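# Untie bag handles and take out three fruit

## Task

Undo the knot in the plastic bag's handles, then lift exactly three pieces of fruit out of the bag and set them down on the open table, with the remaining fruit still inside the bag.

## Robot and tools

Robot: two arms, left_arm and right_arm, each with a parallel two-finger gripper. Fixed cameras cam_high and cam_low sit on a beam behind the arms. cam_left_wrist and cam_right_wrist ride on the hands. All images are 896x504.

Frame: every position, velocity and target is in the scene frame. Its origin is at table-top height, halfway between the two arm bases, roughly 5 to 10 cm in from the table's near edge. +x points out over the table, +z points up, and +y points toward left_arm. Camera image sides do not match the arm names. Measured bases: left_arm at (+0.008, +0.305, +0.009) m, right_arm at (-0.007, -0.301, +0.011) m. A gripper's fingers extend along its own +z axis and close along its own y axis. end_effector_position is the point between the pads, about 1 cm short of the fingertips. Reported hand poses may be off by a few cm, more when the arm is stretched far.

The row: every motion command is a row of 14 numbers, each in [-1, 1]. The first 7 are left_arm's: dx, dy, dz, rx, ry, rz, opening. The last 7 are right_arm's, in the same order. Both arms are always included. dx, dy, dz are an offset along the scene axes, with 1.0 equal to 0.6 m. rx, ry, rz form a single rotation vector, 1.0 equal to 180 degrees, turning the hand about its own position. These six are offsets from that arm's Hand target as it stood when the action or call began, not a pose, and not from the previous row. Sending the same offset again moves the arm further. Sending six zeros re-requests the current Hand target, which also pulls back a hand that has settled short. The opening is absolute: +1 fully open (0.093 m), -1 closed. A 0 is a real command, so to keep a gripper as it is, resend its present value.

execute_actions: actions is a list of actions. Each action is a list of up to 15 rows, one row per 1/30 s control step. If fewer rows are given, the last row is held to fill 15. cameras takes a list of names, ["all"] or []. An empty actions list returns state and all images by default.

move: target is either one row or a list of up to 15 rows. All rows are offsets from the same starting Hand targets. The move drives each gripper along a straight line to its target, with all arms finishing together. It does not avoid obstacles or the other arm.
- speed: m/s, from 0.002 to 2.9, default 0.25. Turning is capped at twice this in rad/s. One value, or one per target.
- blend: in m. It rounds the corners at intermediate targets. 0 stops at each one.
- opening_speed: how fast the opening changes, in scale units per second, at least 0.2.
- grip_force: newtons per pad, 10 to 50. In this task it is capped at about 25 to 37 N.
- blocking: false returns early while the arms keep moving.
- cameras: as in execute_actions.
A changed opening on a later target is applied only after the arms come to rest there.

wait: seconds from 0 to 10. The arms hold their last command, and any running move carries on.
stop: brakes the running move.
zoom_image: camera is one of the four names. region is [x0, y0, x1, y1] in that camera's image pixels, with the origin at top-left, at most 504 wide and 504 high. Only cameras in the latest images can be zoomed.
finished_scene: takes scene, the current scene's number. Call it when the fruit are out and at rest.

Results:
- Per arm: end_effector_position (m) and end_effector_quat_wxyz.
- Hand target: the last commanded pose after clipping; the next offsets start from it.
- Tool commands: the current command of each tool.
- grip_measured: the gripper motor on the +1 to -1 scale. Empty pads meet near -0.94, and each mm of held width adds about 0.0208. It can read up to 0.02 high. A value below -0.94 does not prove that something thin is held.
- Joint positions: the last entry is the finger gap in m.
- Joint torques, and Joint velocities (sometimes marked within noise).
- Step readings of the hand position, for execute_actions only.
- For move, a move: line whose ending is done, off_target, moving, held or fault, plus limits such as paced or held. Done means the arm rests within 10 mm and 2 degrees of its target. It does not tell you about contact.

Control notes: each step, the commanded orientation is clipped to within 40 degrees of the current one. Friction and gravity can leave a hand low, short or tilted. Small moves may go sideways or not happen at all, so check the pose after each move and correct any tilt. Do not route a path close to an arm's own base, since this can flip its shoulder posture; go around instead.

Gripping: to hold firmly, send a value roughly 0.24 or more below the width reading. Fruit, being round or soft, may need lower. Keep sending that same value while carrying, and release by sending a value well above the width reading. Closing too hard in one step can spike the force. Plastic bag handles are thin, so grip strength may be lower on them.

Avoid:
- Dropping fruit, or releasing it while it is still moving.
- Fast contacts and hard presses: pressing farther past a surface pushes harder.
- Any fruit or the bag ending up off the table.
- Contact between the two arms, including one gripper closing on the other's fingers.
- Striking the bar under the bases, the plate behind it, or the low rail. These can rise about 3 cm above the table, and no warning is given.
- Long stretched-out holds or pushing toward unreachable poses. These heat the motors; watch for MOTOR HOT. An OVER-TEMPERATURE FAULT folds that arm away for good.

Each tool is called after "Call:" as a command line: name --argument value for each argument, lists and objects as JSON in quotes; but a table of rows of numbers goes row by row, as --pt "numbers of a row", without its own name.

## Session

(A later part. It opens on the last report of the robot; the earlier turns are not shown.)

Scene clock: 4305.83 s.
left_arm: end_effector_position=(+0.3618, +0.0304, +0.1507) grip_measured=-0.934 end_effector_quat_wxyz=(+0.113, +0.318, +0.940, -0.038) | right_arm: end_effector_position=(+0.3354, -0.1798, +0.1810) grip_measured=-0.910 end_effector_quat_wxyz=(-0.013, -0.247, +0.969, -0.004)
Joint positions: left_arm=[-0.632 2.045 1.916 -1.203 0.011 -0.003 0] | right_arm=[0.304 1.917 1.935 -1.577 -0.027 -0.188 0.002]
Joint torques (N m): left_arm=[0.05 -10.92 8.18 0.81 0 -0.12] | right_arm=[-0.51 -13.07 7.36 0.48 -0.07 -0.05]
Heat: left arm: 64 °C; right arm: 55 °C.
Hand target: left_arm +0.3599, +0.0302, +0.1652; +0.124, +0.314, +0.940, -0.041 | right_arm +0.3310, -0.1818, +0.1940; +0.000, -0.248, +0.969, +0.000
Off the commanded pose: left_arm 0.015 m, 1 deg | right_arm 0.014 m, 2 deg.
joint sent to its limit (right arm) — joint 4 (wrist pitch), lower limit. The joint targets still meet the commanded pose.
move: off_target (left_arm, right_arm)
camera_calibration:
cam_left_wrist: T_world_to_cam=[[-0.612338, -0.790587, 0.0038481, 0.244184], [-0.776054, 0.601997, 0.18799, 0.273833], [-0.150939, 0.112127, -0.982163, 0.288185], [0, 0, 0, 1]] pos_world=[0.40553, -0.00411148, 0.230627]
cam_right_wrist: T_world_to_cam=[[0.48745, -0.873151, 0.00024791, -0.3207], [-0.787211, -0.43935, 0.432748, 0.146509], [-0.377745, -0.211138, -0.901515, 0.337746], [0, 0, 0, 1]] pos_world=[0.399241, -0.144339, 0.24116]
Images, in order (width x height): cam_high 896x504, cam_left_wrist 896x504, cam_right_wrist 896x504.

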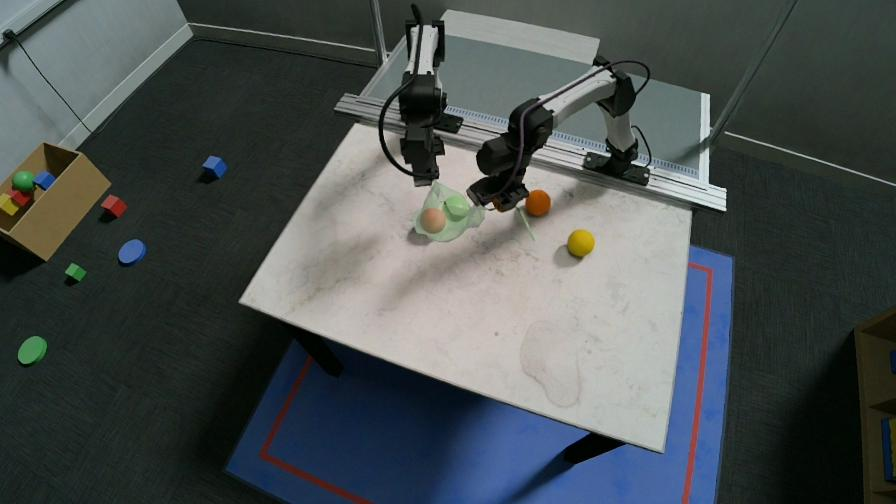

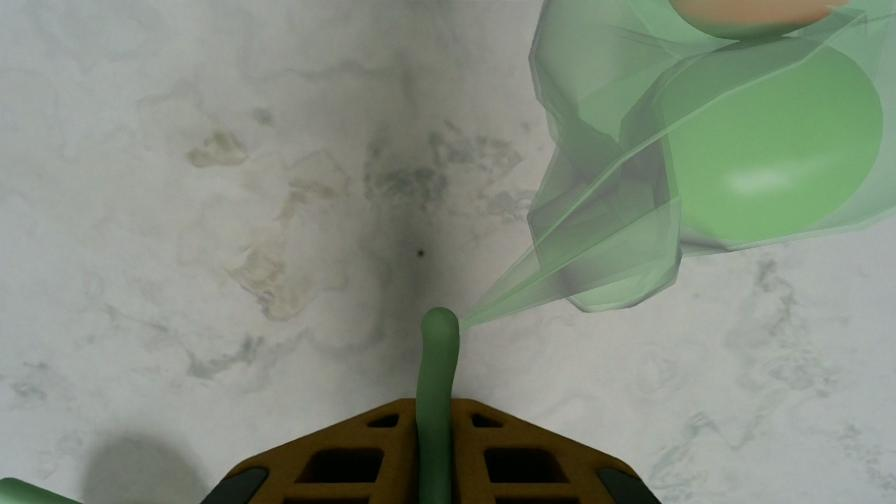

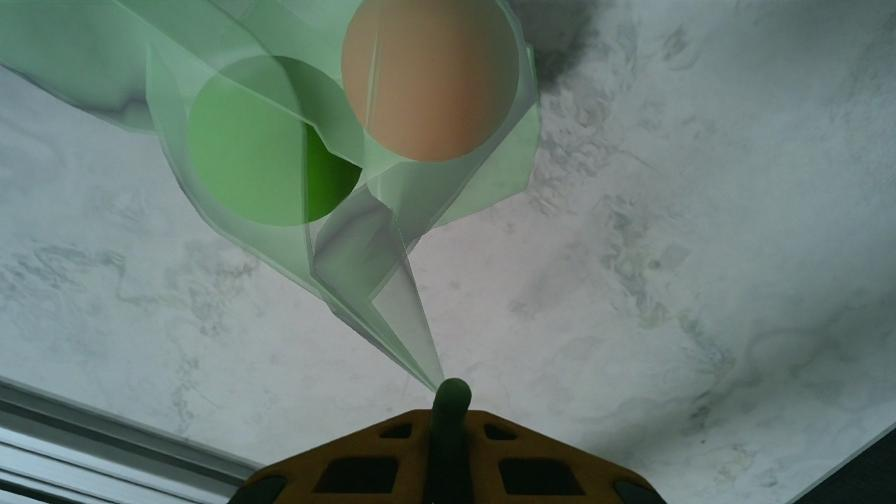

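Call:
move --target '[0,0,0,0,0,0,-1,-0.0167,-0.042,-0.24,0,0,0,-1]' --speed 0.06 --cameras '["cam_left_wrist","cam_right_wrist","cam_high","cam_low"]'

Call:
zoom_image --camera "cam_high" --region '[390, 160, 560, 280]'

Call:
zoom_image --camera "cam_low" --region '[240, 240, 420, 360]'

Scene clock: 4320.90 s.
left_arm: end_effector_position=(+0.3617, +0.0305, +0.1506) grip_measured=-0.934 end_effector_quat_wxyz=(+0.113, +0.318, +0.941, -0.038) | right_arm: end_effector_position=(+0.3213, -0.2044, +0.0492) grip_measured=-0.910 end_effector_quat_wxyz=(-0.006, -0.250, +0.968, -0.004)
Joint positions: left_arm=[-0.632 2.045 1.916 -1.204 0.011 -0.003 0] | right_arm=[0.261 1.852 1.313 -1.007 -0.027 -0.236 0.002]
Joint torques (N m): left_arm=[0.03 -10.95 8.17 0.81 0.01 -0.13] | right_arm=[-0.98 -10.03 6.48 0.69 -0.05 -0.08]
Heat: left arm: 68 °C; right arm: 54 °C.
Hand target: left_arm +0.3599, +0.0302, +0.1652; +0.124, +0.314, +0.940, -0.041 | right_arm +0.3210, -0.2069, +0.0501; +0.000, -0.249, +0.969, +0.000
Off the commanded pose: left_arm 0.015 m, 1 deg | right_arm 0.003 m, 1 deg.
move: off_target (left_arm)
camera_calibration:
cam_left_wrist: T_world_to_cam=[[-0.612331, -0.790592, 0.00379221, 0.244273], [-0.776, 0.601933, 0.188415, 0.273673], [-0.151242, 0.112429, -0.982082, 0.288181], [0, 0, 0, 1]] pos_world=[0.405531, -0.00401235, 0.230527]
cam_right_wrist: T_world_to_cam=[[0.491912, -0.870634, 0.00431458, -0.336359], [-0.791254, -0.444984, 0.419411, 0.182552], [-0.363234, -0.209727, -0.907786, 0.204402], [0, 0, 0, 1]] pos_world=[0.38415, -0.168744, 0.11044]

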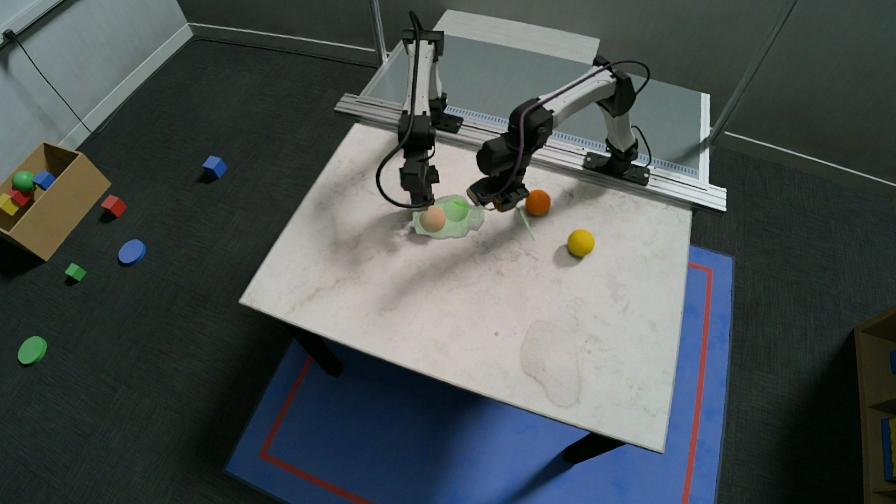

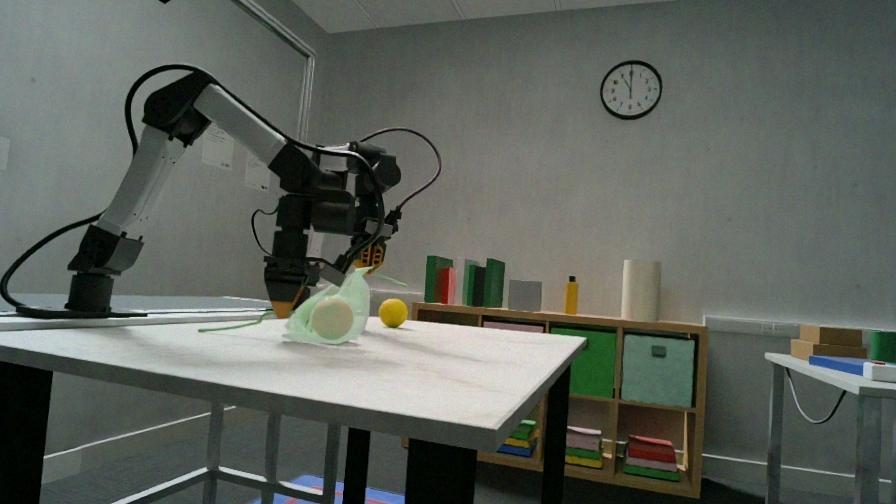

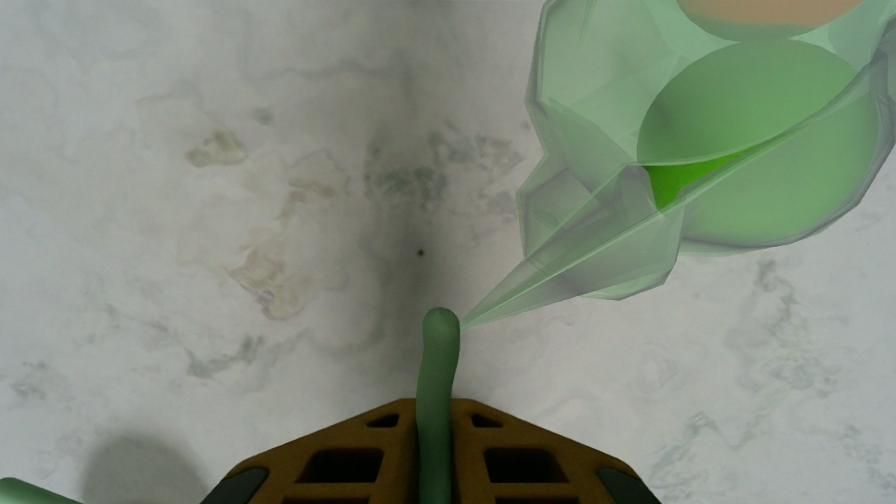

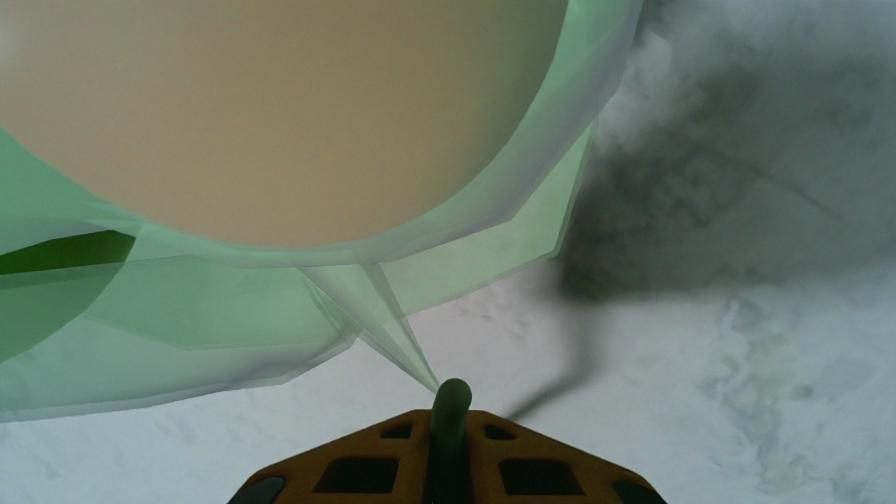

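Scaled by 2.965 from the camera's 896x504 image, which has a finer 1280x720 frame.

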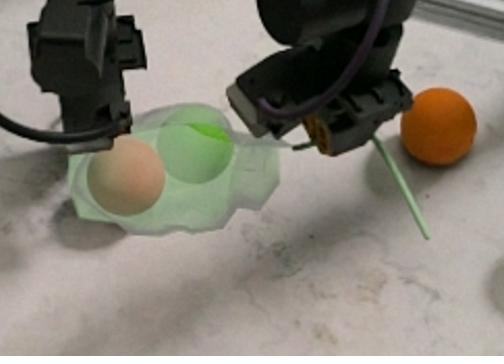

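Scaled by 2.800 from the camera's 896x504 image, which has a finer 1280x720 frame.

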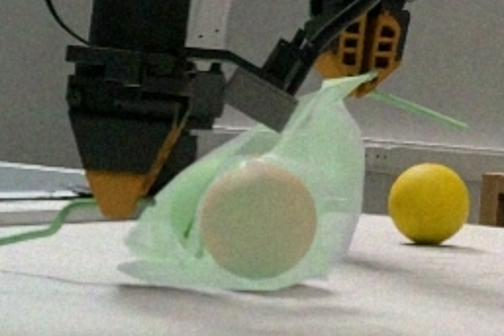

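Call:
move --pt "0 0 0 0 0 0 -1 0 0 0 0 0 0 -0.3" --pt "0 0 0 0 0 0 -1 0 0 0 0 0 0 -0.3" --pt "0 0 0 0 0 0 -1 -0.03 -0.05 0.2 0 0 0 -0.3" --speed 0.1 --cameras '["cam_left_wrist","cam_right_wrist","cam_low"]'

Call:
zoom_image --camera "cam_low" --region '[240, 240, 420, 360]'

Scene clock: 4336.60 s.
left_arm: end_effector_position=(+0.3617, +0.0305, +0.1506) grip_measured=-0.934 end_effector_quat_wxyz=(+0.113, +0.318, +0.941, -0.038) | right_arm: end_effector_position=(+0.3028, -0.2361, +0.1543) grip_measured=-0.301 end_effector_quat_wxyz=(-0.017, -0.249, +0.968, -0.004)
Joint positions: left_arm=[-0.632 2.045 1.916 -1.204 0.011 -0.003 0] | right_arm=[0.166 1.723 1.569 -1.417 -0.028 -0.329 0.031]
Joint torques (N m): left_arm=[0.03 -11 8.2 0.8 -0.01 -0.11] | right_arm=[-0.91 -10.28 11.14 0.2 -0.11 -0.07]
Heat: left arm: 71 °C; right arm: 53 °C.
Hand target: left_arm +0.3599, +0.0302, +0.1652; +0.124, +0.314, +0.940, -0.041 | right_arm +0.3030, -0.2370, +0.1701; +0.000, -0.248, +0.969, +0.000
Off the commanded pose: left_arm 0.015 m, 1 deg | right_arm 0.016 m, 2 deg.
move: off_target (left_arm, right_arm)
camera_calibration:
cam_left_wrist: T_world_to_cam=[[-0.612331, -0.790592, 0.00379221, 0.244273], [-0.776, 0.601933, 0.188415, 0.273673], [-0.151242, 0.112429, -0.982082, 0.288181], [0, 0, 0, 1]] pos_world=[0.405531, -0.00401235, 0.230527]
cam_right_wrist: T_world_to_cam=[[0.490482, -0.87145, -0.00133005, -0.354196], [-0.782652, -0.441174, 0.439114, 0.104888], [-0.383253, -0.214337, -0.89843, 0.289949], [0, 0, 0, 1]] pos_world=[0.366941, -0.200244, 0.21397]
Images, in order (width x height): cam_low 896x504, cam_left_wrist 896x504, cam_right_wrist 896x504.

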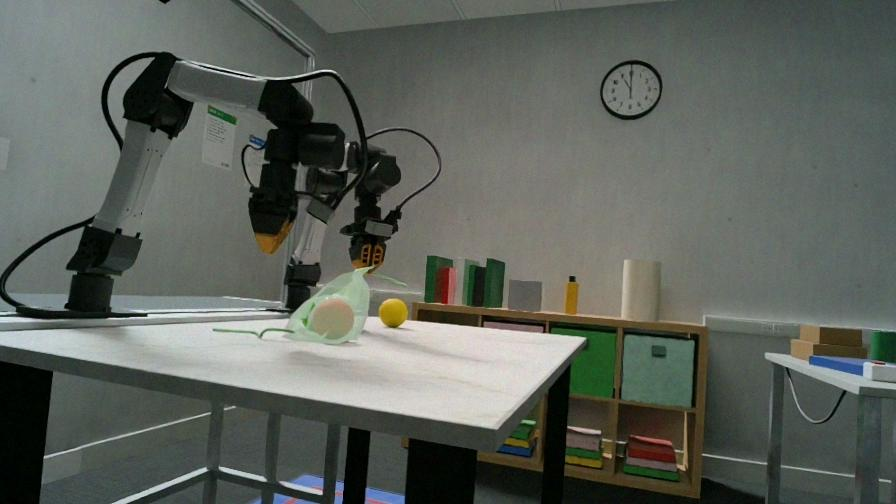

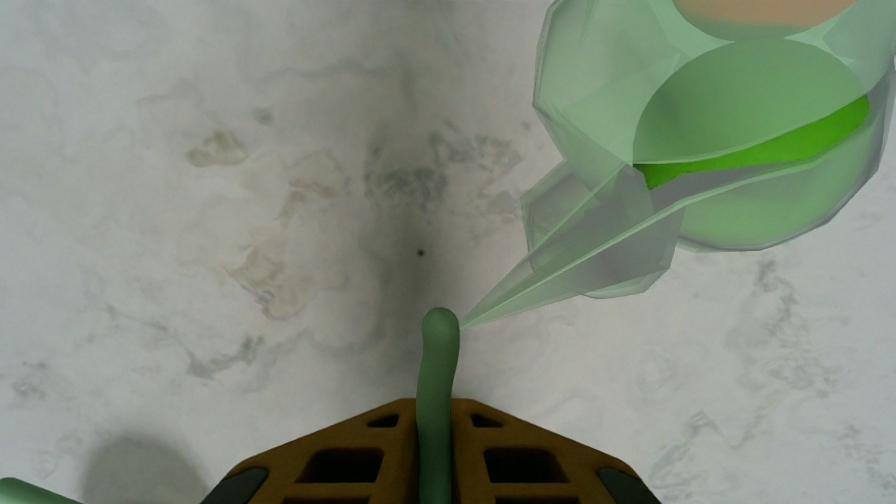

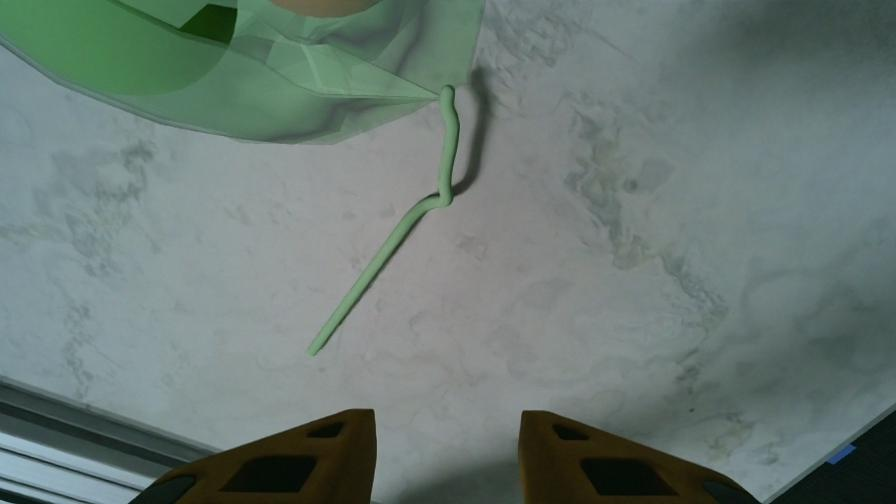

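Scaled by 2.800 from the camera's 896x504 image, which has a finer 1280x720 frame.

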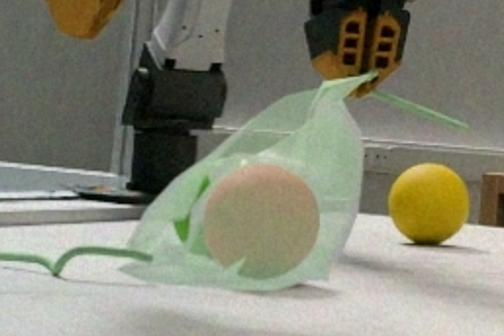

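Call:
move --target '[-0.05,0.0,0.0,0,0,0,-1,0.028,0.162,-0.01,0.1632,-0.1171,0.2757,0.0]' --speed 0.12 --cameras '["cam_left_wrist","cam_right_wrist"]'

Call:
zoom_image --camera "cam_right_wrist" --region '[200, 0, 700, 400]'

Scene clock: 4366.40 s.
left_arm: end_effector_position=(+0.3313, +0.0285, +0.1578) grip_measured=-0.934 end_effector_quat_wxyz=(+0.111, +0.319, +0.940, -0.042) | right_arm: end_effector_position=(+0.3211, -0.1413, +0.1679) grip_measured=-0.001 end_effector_quat_wxyz=(+0.229, -0.611, +0.734, +0.188)
Joint positions: left_arm=[-0.68 1.951 1.81 -1.192 0.009 -0.049 0] | right_arm=[0.166 1.623 1.384 -1.051 -0.594 -1.132 0.045]
Joint torques (N m): left_arm=[-0.03 -10.8 5.39 1.09 -0.1 -0.13] | right_arm=[-0.23 -7.02 7.06 1.24 -0.5 -0.07]
Heat: left arm: 73 °C; right arm: 56 °C.
Hand target: left_arm +0.3300, +0.0302, +0.1651; +0.124, +0.314, +0.940, -0.041 | right_arm +0.3198, -0.1398, +0.1640; +0.231, -0.613, +0.730, +0.193
Off the commanded pose: left_arm 0.008 m, 1 deg | right_arm 0.004 m, 1 deg.
move: done
camera_calibration:
cam_left_wrist: T_world_to_cam=[[-0.613899, -0.789279, 0.0128657, 0.223076], [-0.773622, 0.604802, 0.189006, 0.249003], [-0.15696, 0.106077, -0.981892, 0.292861], [0, 0, 0, 1]] pos_world=[0.375548, -0.00559427, 0.237625]
cam_right_wrist: T_world_to_cam=[[0.984387, -0.17576, 0.00948455, -0.34262], [-0.171196, -0.968562, -0.180497, -0.0117506], [0.0409106, 0.176055, -0.98353, 0.26279], [0, 0, 0, 1]] pos_world=[0.324508, -0.117866, 0.259591]
Images, in order (width x height): cam_left_wrist 896x504, cam_right_wrist 896x504.

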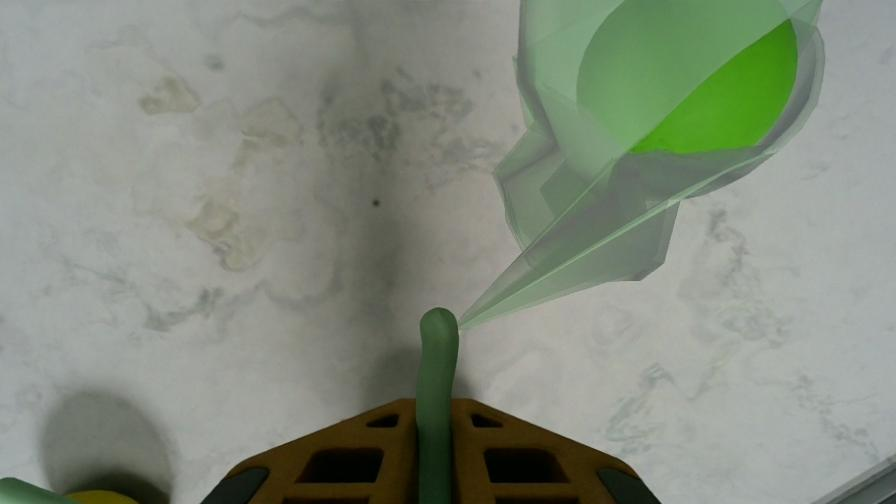

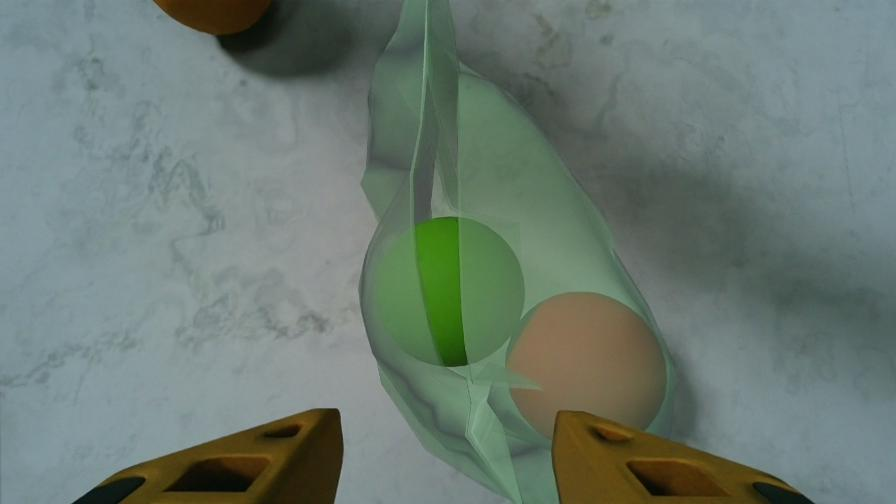

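Scaled by 1.008 from the camera's 896x504 image, which has a finer 1280x720 frame.

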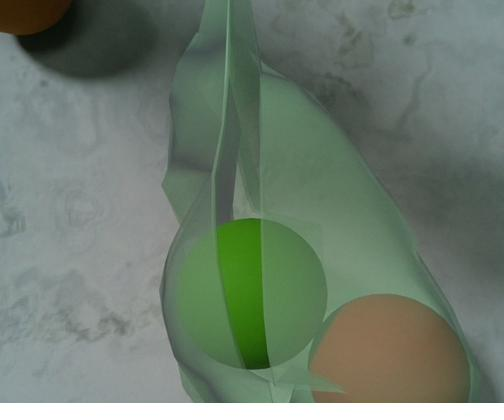

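Call:
move --target '[0,0.033,0.0,0,0,0,-1,0.02,0.147,-0.017,0,0,0,-1]' --speed 0.1 --cameras '["cam_right_wrist","cam_left_wrist"]'

Scene clock: 4396.30 s.
left_arm: end_effector_position=(+0.3328, +0.0500, +0.1585) grip_measured=-0.934 end_effector_quat_wxyz=(+0.114, +0.305, +0.945, -0.037) | right_arm: end_effector_position=(+0.3186, -0.0571, +0.1478) grip_measured=-0.987 end_effector_quat_wxyz=(+0.214, -0.614, +0.732, +0.205)
Joint positions: left_arm=[-0.641 1.898 1.739 -1.174 0.002 -0.038 0] | right_arm=[0.411 1.714 1.41 -0.887 -0.538 -0.879 0]
Joint torques (N m): left_arm=[0.12 -10.36 5.44 1.06 0.02 0.14] | right_arm=[0.18 -6.79 12.53 1.63 -0.17 0.13]
Heat: left arm: 70 °C; right arm: 55 °C.
Hand target: left_arm +0.3300, +0.0501, +0.1651; +0.124, +0.314, +0.940, -0.041 | right_arm +0.3318, -0.0516, +0.1538; +0.231, -0.613, +0.730, +0.193
Off the commanded pose: left_arm 0.007 m, 2 deg | right_arm 0.016 m, 2 deg.
move: off_target (right_arm)
camera_calibration:
cam_left_wrist: T_world_to_cam=[[-0.590461, -0.807058, 0.00358297, 0.235485], [-0.792401, 0.580568, 0.187195, 0.244746], [-0.153158, 0.107692, -0.982316, 0.290219], [0, 0, 0, 1]] pos_world=[0.377431, 0.0167038, 0.238428]
cam_right_wrist: T_world_to_cam=[[0.987548, -0.153986, -0.0322204, -0.31878], [-0.157277, -0.971171, -0.179139, 0.0608681], [-0.0037066, 0.181976, -0.983296, 0.242809], [0, 0, 0, 1]] pos_world=[0.325284, -0.0341597, 0.239386]
Images, in order (width x height): cam_left_wrist 896x504, cam_right_wrist 896x504.

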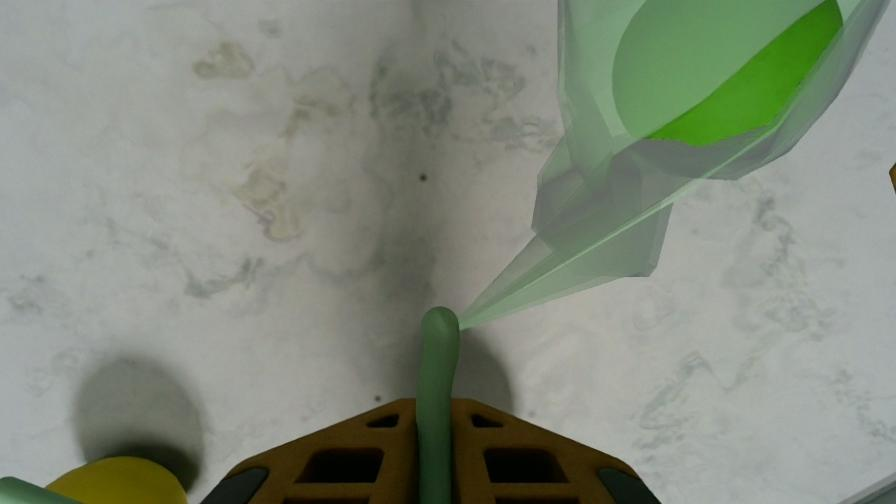

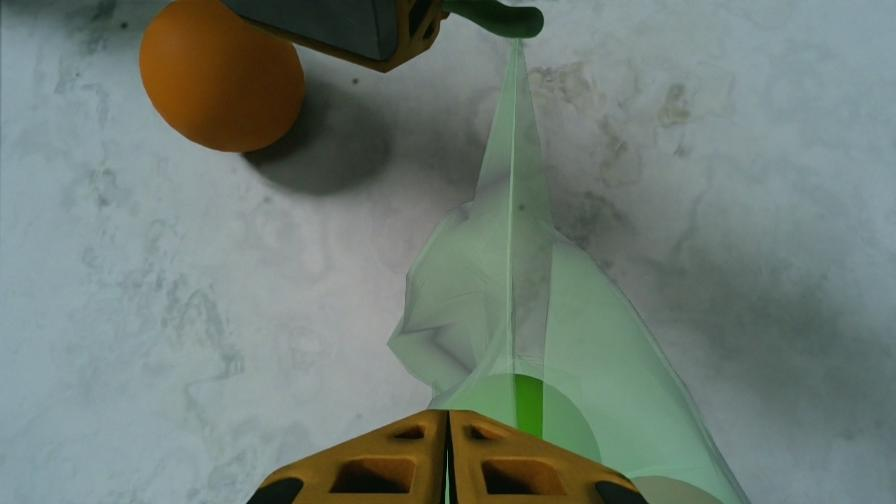

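Call:
move --target '[0,0,0.0,0,0,0,-1,0.043,0.003,0.0,0,0,0,-1]' --speed 0.06 --cameras '["cam_right_wrist"]'

Scene clock: 4407.60 s.
left_arm: end_effector_position=(+0.3445, +0.0598, +0.1597) grip_measured=-0.934 end_effector_quat_wxyz=(+0.128, +0.284, +0.950, -0.021) | right_arm: end_effector_position=(+0.3404, -0.0531, +0.1471) grip_measured=-0.987 end_effector_quat_wxyz=(+0.210, -0.616, +0.731, +0.203)
Joint positions: left_arm=[-0.621 1.898 1.739 -1.159 -0.037 -0.058 0] | right_arm=[0.398 1.805 1.524 -0.926 -0.538 -0.9 0]
Joint torques (N m): left_arm=[-1.5 -10.37 5.5 0.95 0.41 0.36] | right_arm=[-0.75 -6.97 13.26 1.57 -0.25 0.1]
Heat: left arm: 72 °C; right arm: 59 °C.
Hand target: left_arm +0.3299, +0.0500, +0.1651; +0.123, +0.314, +0.940, -0.041 | right_arm +0.3576, -0.0498, +0.1537; +0.231, -0.613, +0.730, +0.193
Off the commanded pose: left_arm 0.018 m, 4 deg | right_arm 0.019 m, 3 deg.
move: off_target (left_arm, right_arm)
camera_calibration:
cam_right_wrist: T_world_to_cam=[[0.988147, -0.149909, -0.0330512, -0.339591], [-0.153371, -0.973237, -0.171137, 0.0654806], [-0.00651169, 0.174177, -0.984693, 0.242219], [0, 0, 0, 1]] pos_world=[0.347186, -0.0293686, 0.238493]
Images, in order (width x height): cam_right_wrist 896x504.

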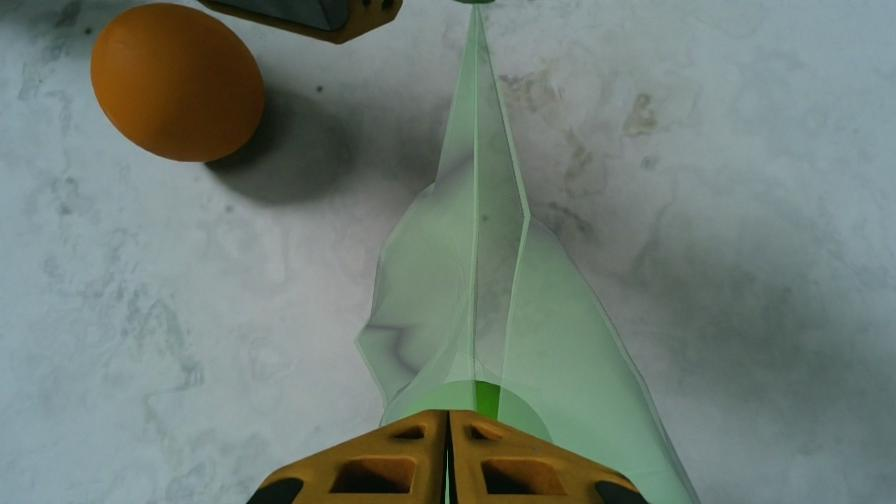

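Call:
move --target '[0.0,0.08,-0.02,0,0,0,-1,0,-0.02,0.0,0,0,0,-1]' --speed 0.06 --cameras '["cam_right_wrist","cam_left_wrist"]'

Scene clock: 4418.83 s.
left_arm: end_effector_position=(+0.3316, +0.0969, +0.1481) grip_measured=-0.934 end_effector_quat_wxyz=(+0.115, +0.311, +0.943, -0.036) | right_arm: end_effector_position=(+0.3481, -0.0619, +0.1479) grip_measured=-0.987 end_effector_quat_wxyz=(+0.218, -0.612, +0.734, +0.197)
Joint positions: left_arm=[-0.536 1.784 1.552 -1.1 0.026 0.077 0] | right_arm=[0.371 1.805 1.524 -0.919 -0.538 -0.914 0]
Joint torques (N m): left_arm=[0.68 -9.36 5.45 1.09 0.11 0.11] | right_arm=[-0.88 -8.08 11.75 1.38 -0.37 -0.07]
Heat: left arm: 73 °C; right arm: 61 °C.
Hand target: left_arm +0.3299, +0.0981, +0.1531; +0.123, +0.314, +0.940, -0.041 | right_arm +0.3576, -0.0617, +0.1538; +0.231, -0.613, +0.730, +0.193
Off the commanded pose: left_arm 0.005 m, 1 deg | right_arm 0.011 m, 2 deg.
move: off_target (right_arm)
camera_calibration:
cam_left_wrist: T_world_to_cam=[[-0.600394, -0.799704, -0.00023999, 0.275809], [-0.785693, 0.589819, 0.186547, 0.215394], [-0.14904, 0.11219, -0.982446, 0.273037], [0, 0, 0, 1]] pos_world=[0.375522, 0.0628898, 0.228129]
cam_right_wrist: T_world_to_cam=[[0.986154, -0.164854, -0.0180088, -0.351002], [-0.165449, -0.970639, -0.174605, 0.0631088], [0.0113042, 0.175167, -0.984474, 0.238396], [0, 0, 0, 1]] pos_world=[0.353888, -0.0383672, 0.239392]
Images, in order (width x height): cam_left_wrist 896x504, cam_right_wrist 896x504.

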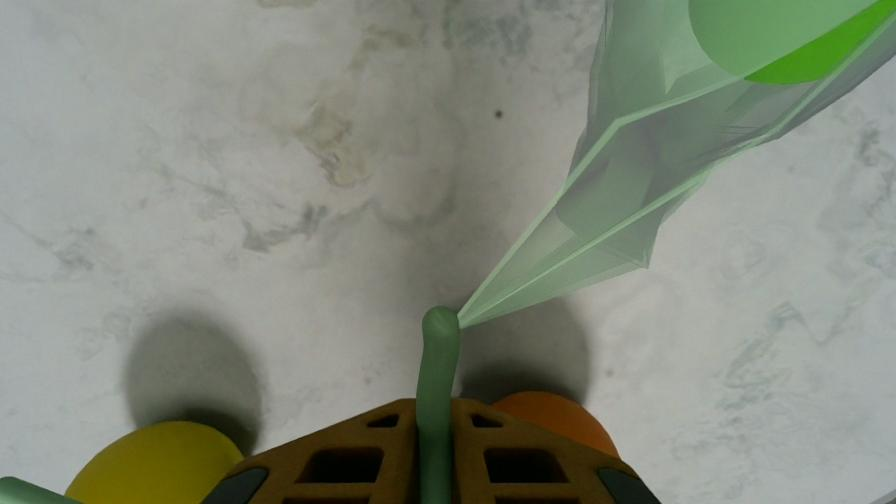

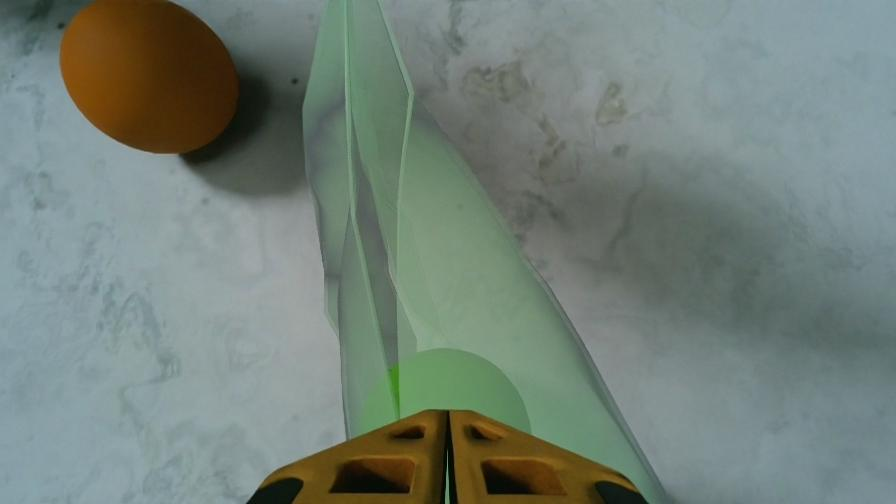

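Call:
move --target '[0.02,-0.045,0.0,0,0,0,-1,-0.03,0.0,0.0,0,0,0,-1]' --speed 0.06 --cameras '["cam_right_wrist","cam_left_wrist"]'

Scene clock: 4431.13 s.
left_arm: end_effector_position=(+0.3400, +0.0728, +0.1536) grip_measured=-0.934 end_effector_quat_wxyz=(+0.127, +0.318, +0.938, -0.043) | right_arm: end_effector_position=(+0.3422, -0.0621, +0.1438) grip_measured=-0.987 end_effector_quat_wxyz=(+0.216, -0.613, +0.734, +0.198)
Joint positions: left_arm=[-0.576 1.838 1.634 -1.1 0.026 0.054 0] | right_arm=[0.377 1.787 1.485 -0.899 -0.538 -0.91 0]
Joint torques (N m): left_arm=[0.12 -6.68 8.46 0.94 0.02 -0.13] | right_arm=[0.16 -12.41 7.42 1.4 -0.28 0.07]
Heat: left arm: 69 °C; right arm: 62 °C.
Hand target: left_arm +0.3419, +0.0710, +0.1530; +0.123, +0.314, +0.940, -0.041 | right_arm +0.3396, -0.0618, +0.1538; +0.231, -0.613, +0.730, +0.193
Off the commanded pose: left_arm 0.003 m, 1 deg | right_arm 0.010 m, 2 deg.
move: done
camera_calibration:
cam_left_wrist: T_world_to_cam=[[-0.613983, -0.789312, 0.00335927, 0.264893], [-0.779022, 0.606653, 0.158419, 0.236103], [-0.12708, 0.0946498, -0.987366, 0.276933], [0, 0, 0, 1]] pos_world=[0.381762, 0.0396386, 0.235141]
cam_right_wrist: T_world_to_cam=[[0.986516, -0.162373, -0.0205215, -0.344828], [-0.163449, -0.971003, -0.174462, 0.0604953], [0.00840143, 0.175464, -0.98445, 0.235476], [0, 0, 0, 1]] pos_world=[0.348088, -0.0385669, 0.235292]
Images, in order (width x height): cam_left_wrist 896x504, cam_right_wrist 896x504.

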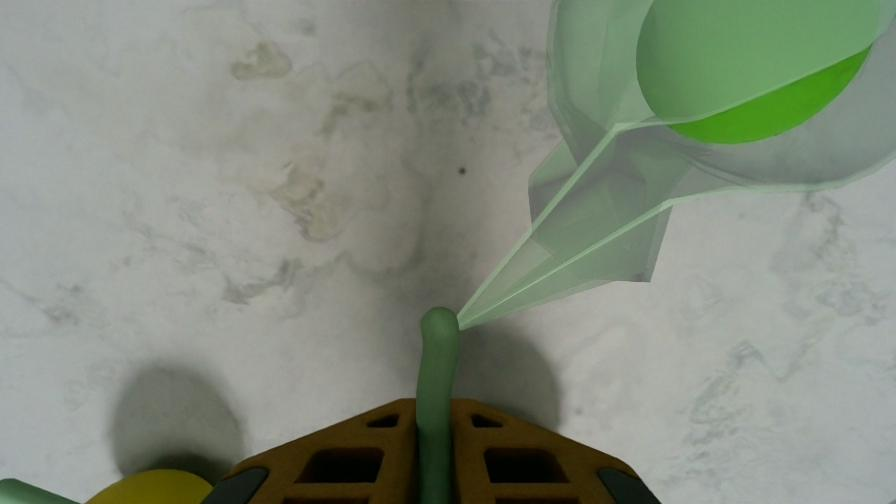

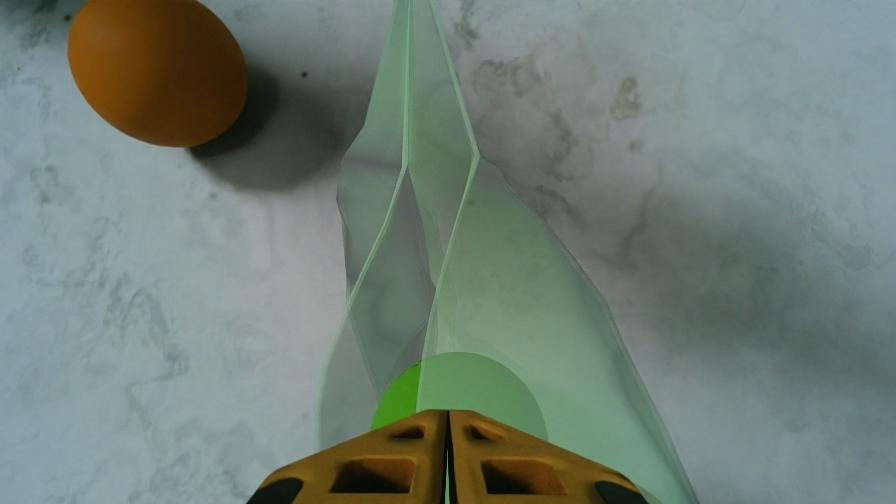

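Call:
move --pt "0 0 0.0 0 0 0 -1 -0.034 0.038 0.0 0 0 0 -1" --pt "0 0 0.0 0 0 0 -1 -0.034 0.038 -0.1 0 0 0 -1" --speed 0.07 --cameras '["cam_right_wrist","cam_left_wrist"]'

Scene clock: 4452.17 s.
left_arm: end_effector_position=(+0.3400, +0.0728, +0.1536) grip_measured=-0.934 end_effector_quat_wxyz=(+0.127, +0.318, +0.938, -0.043) | right_arm: end_effector_position=(+0.3209, -0.0379, +0.1025) grip_measured=-0.987 end_effector_quat_wxyz=(+0.238, -0.615, +0.726, +0.196)
Joint positions: left_arm=[-0.576 1.838 1.634 -1.1 0.026 0.053 0] | right_arm=[0.465 1.741 1.242 -0.608 -0.509 -0.816 0]
Joint torques (N m): left_arm=[0.12 -6.58 8.53 0.94 0.01 -0.11] | right_arm=[0.4 -7.64 7.25 1.6 -0.18 0.11]
Heat: left arm: 64 °C; right arm: 58 °C.
Hand target: left_arm +0.3419, +0.0710, +0.1530; +0.123, +0.314, +0.940, -0.041 | right_arm +0.3192, -0.0389, +0.0938; +0.231, -0.613, +0.730, +0.193
Off the commanded pose: left_arm 0.003 m, 1 deg | right_arm 0.009 m, 1 deg.
move: done
camera_calibration:
cam_left_wrist: T_world_to_cam=[[-0.613746, -0.789496, 0.00344941, 0.264929], [-0.779192, 0.606429, 0.15844, 0.23619], [-0.12718, 0.0945542, -0.987363, 0.276977], [0, 0, 0, 1]] pos_world=[0.381862, 0.0397389, 0.235141]
cam_right_wrist: T_world_to_cam=[[0.987233, -0.158707, 0.0135631, -0.324291], [-0.152592, -0.96674, -0.205253, 0.0731996], [0.045687, 0.200563, -0.978615, 0.179177], [0, 0, 0, 1]] pos_world=[0.323134, -0.0166384, 0.194768]
Images, in order (width x height): cam_left_wrist 896x504, cam_right_wrist 896x504.

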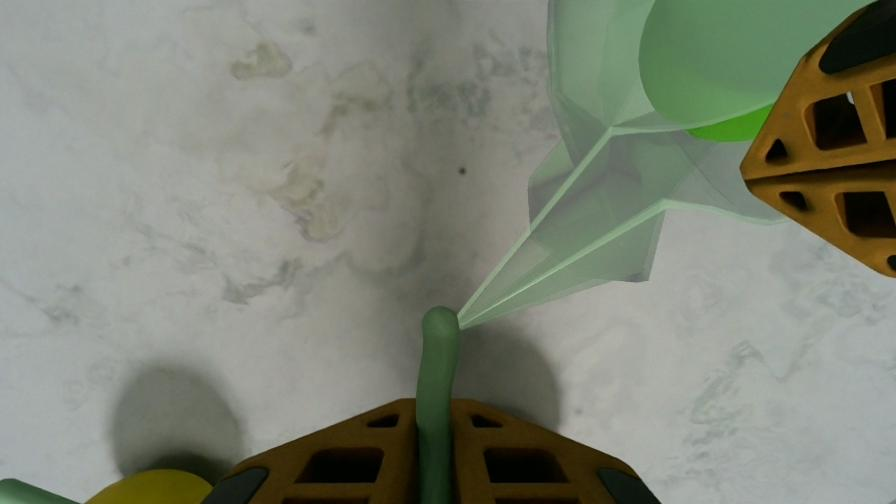

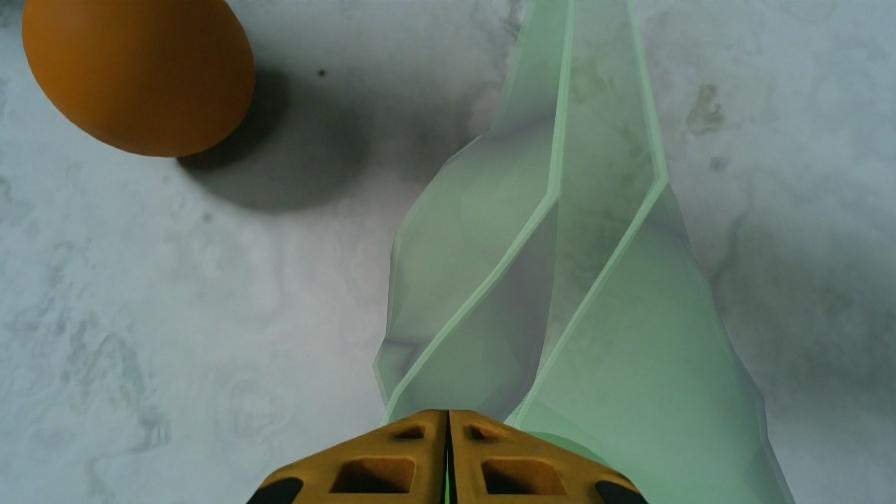

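Call:
move --target '[0,0,0.0,0,0,0,-1,0.0,0.0,-0.066,0,0,0,-1]' --speed 0.05 --cameras '["cam_right_wrist","cam_left_wrist"]'

Scene clock: 4459.27 s.
left_arm: end_effector_position=(+0.3400, +0.0728, +0.1536) grip_measured=-0.934 end_effector_quat_wxyz=(+0.127, +0.318, +0.938, -0.043) | right_arm: end_effector_position=(+0.3265, -0.0336, +0.0718) grip_measured=-0.987 end_effector_quat_wxyz=(+0.255, -0.618, +0.718, +0.193)
Joint positions: left_arm=[-0.576 1.838 1.634 -1.1 0.026 0.053 0] | right_arm=[0.471 1.787 1.154 -0.435 -0.508 -0.815 0]
Joint torques (N m): left_arm=[0.13 -6.61 8.49 0.92 0.02 -0.13] | right_arm=[0.01 -6.71 6.26 1.5 -0.16 0.1]
Heat: left arm: 63 °C; right arm: 57 °C.
Hand target: left_arm +0.3419, +0.0710, +0.1530; +0.123, +0.314, +0.940, -0.041 | right_arm +0.3191, -0.0389, +0.0542; +0.231, -0.613, +0.730, +0.193
Off the commanded pose: left_arm 0.003 m, 1 deg | right_arm 0.020 m, 3 deg.
move: off_target (right_arm)
camera_calibration:
cam_left_wrist: T_world_to_cam=[[-0.613746, -0.789496, 0.00344941, 0.264929], [-0.779192, 0.606429, 0.15844, 0.23619], [-0.12718, 0.0945542, -0.987363, 0.276977], [0, 0, 0, 1]] pos_world=[0.381862, 0.0397389, 0.235141]
cam_right_wrist: T_world_to_cam=[[0.987056, -0.154117, 0.0443758, -0.330723], [-0.140262, -0.963713, -0.227121, 0.0694934], [0.0777687, 0.217956, -0.972855, 0.137733], [0, 0, 0, 1]] pos_world=[0.325478, -0.0140181, 0.164454]
Images, in order (width x height): cam_left_wrist 896x504, cam_right_wrist 896x504.

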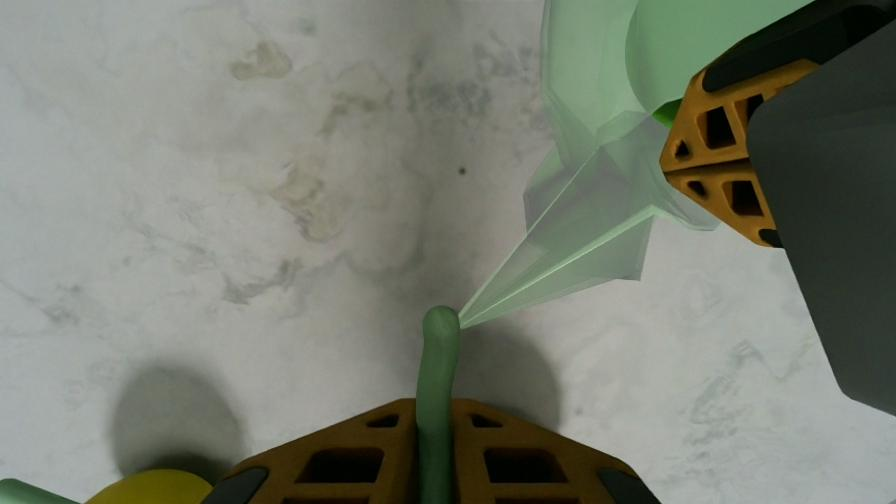

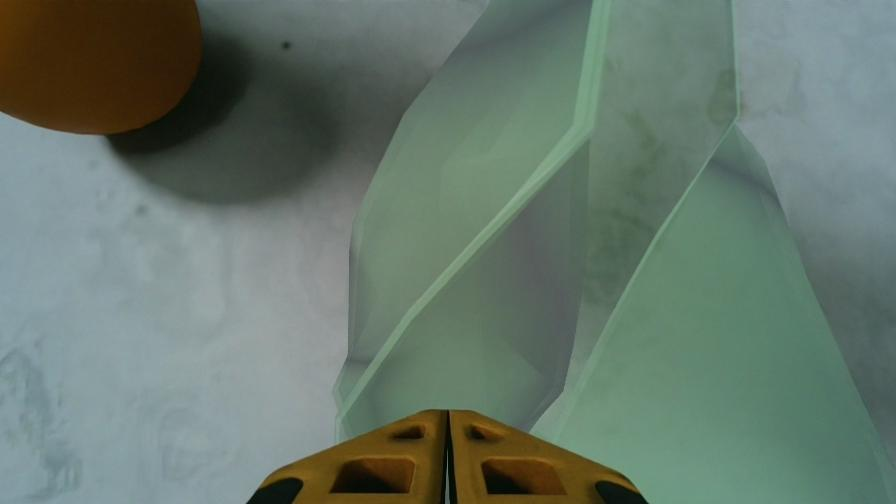

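Call:
move --target '[0,0,0.0,0,0,0,-1,-0.003,-0.01,-0.03,0,0,0,-1]' --speed 0.05

Call:
move --target '[0,0,0.0,0,0,0,-1,0.0,0.0,0,0,0,0,0.2]' --opening_speed 0.6 --cameras '["cam_right_wrist","cam_left_wrist"]'

Scene clock: 4468.17 s.
left_arm: end_effector_position=(+0.3400, +0.0728, +0.1536) grip_measured=-0.934 end_effector_quat_wxyz=(+0.127, +0.318, +0.938, -0.043) | right_arm: end_effector_position=(+0.3324, -0.0286, +0.0683) grip_measured=-0.987 end_effector_quat_wxyz=(+0.284, -0.621, +0.705, +0.191)
Joint positions: left_arm=[-0.576 1.838 1.634 -1.1 0.026 0.053 0] | right_arm=[0.471 1.791 1.112 -0.327 -0.52 -0.817 0]
Joint torques (N m): left_arm=[0.12 -6.6 8.44 0.93 0.01 -0.11] | right_arm=[-0.87 -5.46 5.15 1.12 -0.11 0.02]
Heat: left arm: 61 °C; right arm: 56 °C.
Hand target: left_arm +0.3419, +0.0710, +0.1530; +0.123, +0.314, +0.940, -0.041 | right_arm +0.3173, -0.0449, +0.0363; +0.231, -0.613, +0.730, +0.193
Off the commanded pose: left_arm 0.003 m, 1 deg | right_arm 0.039 m, 7 deg.
move: off_target (right_arm)

Scene clock: 4470.37 s.
left_arm: end_effector_position=(+0.3400, +0.0728, +0.1536) grip_measured=-0.934 end_effector_quat_wxyz=(+0.127, +0.318, +0.938, -0.043) | right_arm: end_effector_position=(+0.3323, -0.0288, +0.0662) grip_measured=+0.199 end_effector_quat_wxyz=(+0.282, -0.622, +0.705, +0.191)
Joint positions: left_arm=[-0.576 1.838 1.634 -1.1 0.026 0.053 0] | right_arm=[0.471 1.797 1.112 -0.327 -0.52 -0.82 0.055]
Joint torques (N m): left_arm=[0.13 -6.6 8.5 0.92 0.02 -0.13] | right_arm=[-0.77 -5.96 5.07 1.08 -0.08 0.01]
Heat: left arm: 61 °C; right arm: 56 °C.
Hand target: left_arm +0.3419, +0.0710, +0.1530; +0.123, +0.314, +0.940, -0.041 | right_arm +0.3173, -0.0449, +0.0362; +0.231, -0.613, +0.730, +0.193
Off the commanded pose: left_arm 0.003 m, 1 deg | right_arm 0.037 m, 7 deg.
move: off_target (right_arm)
camera_calibration:
cam_left_wrist: T_world_to_cam=[[-0.613746, -0.789496, 0.00344941, 0.264929], [-0.779192, 0.606429, 0.15844, 0.23619], [-0.12718, 0.0945542, -0.987363, 0.276977], [0, 0, 0, 1]] pos_world=[0.381862, 0.0397389, 0.235141]
cam_right_wrist: T_world_to_cam=[[0.985475, -0.145627, 0.0873642, -0.337622], [-0.117686, -0.956512, -0.2669, 0.0691278], [0.122433, 0.252742, -0.959756, 0.116052], [0, 0, 0, 1]] pos_world=[0.326644, -0.0123765, 0.159328]
Images, in order (width x height): cam_left_wrist 896x504, cam_right_wrist 896x504.

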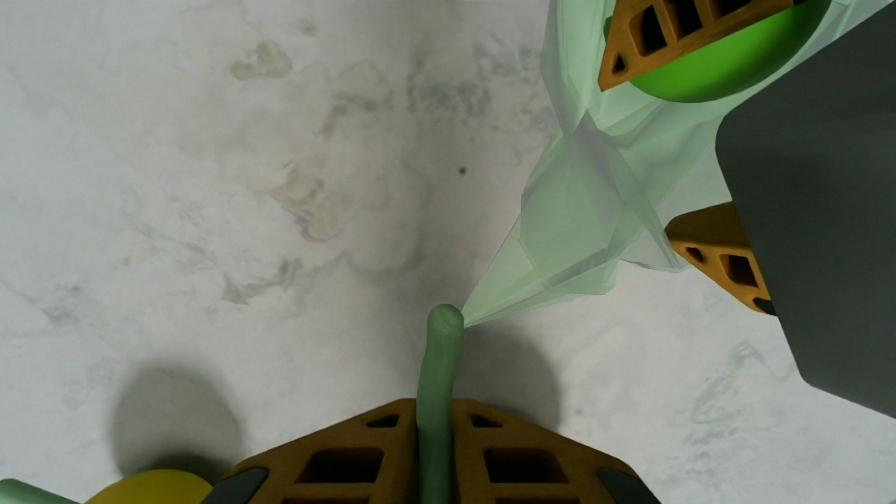

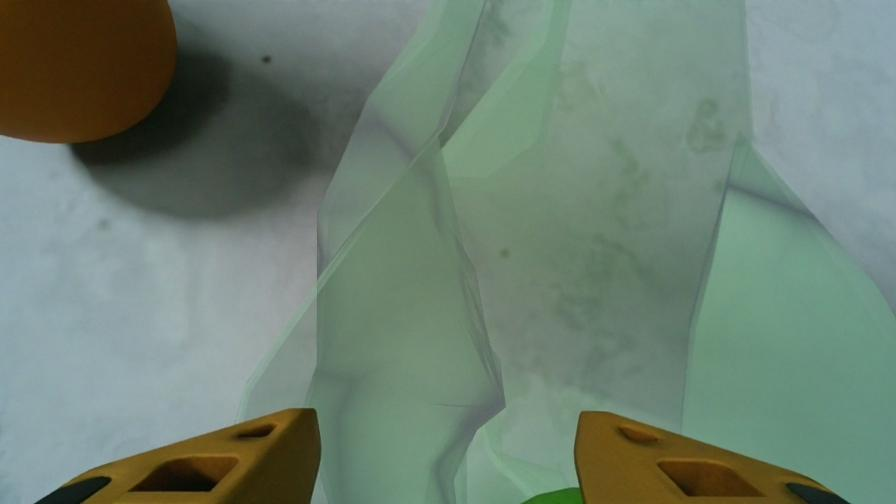

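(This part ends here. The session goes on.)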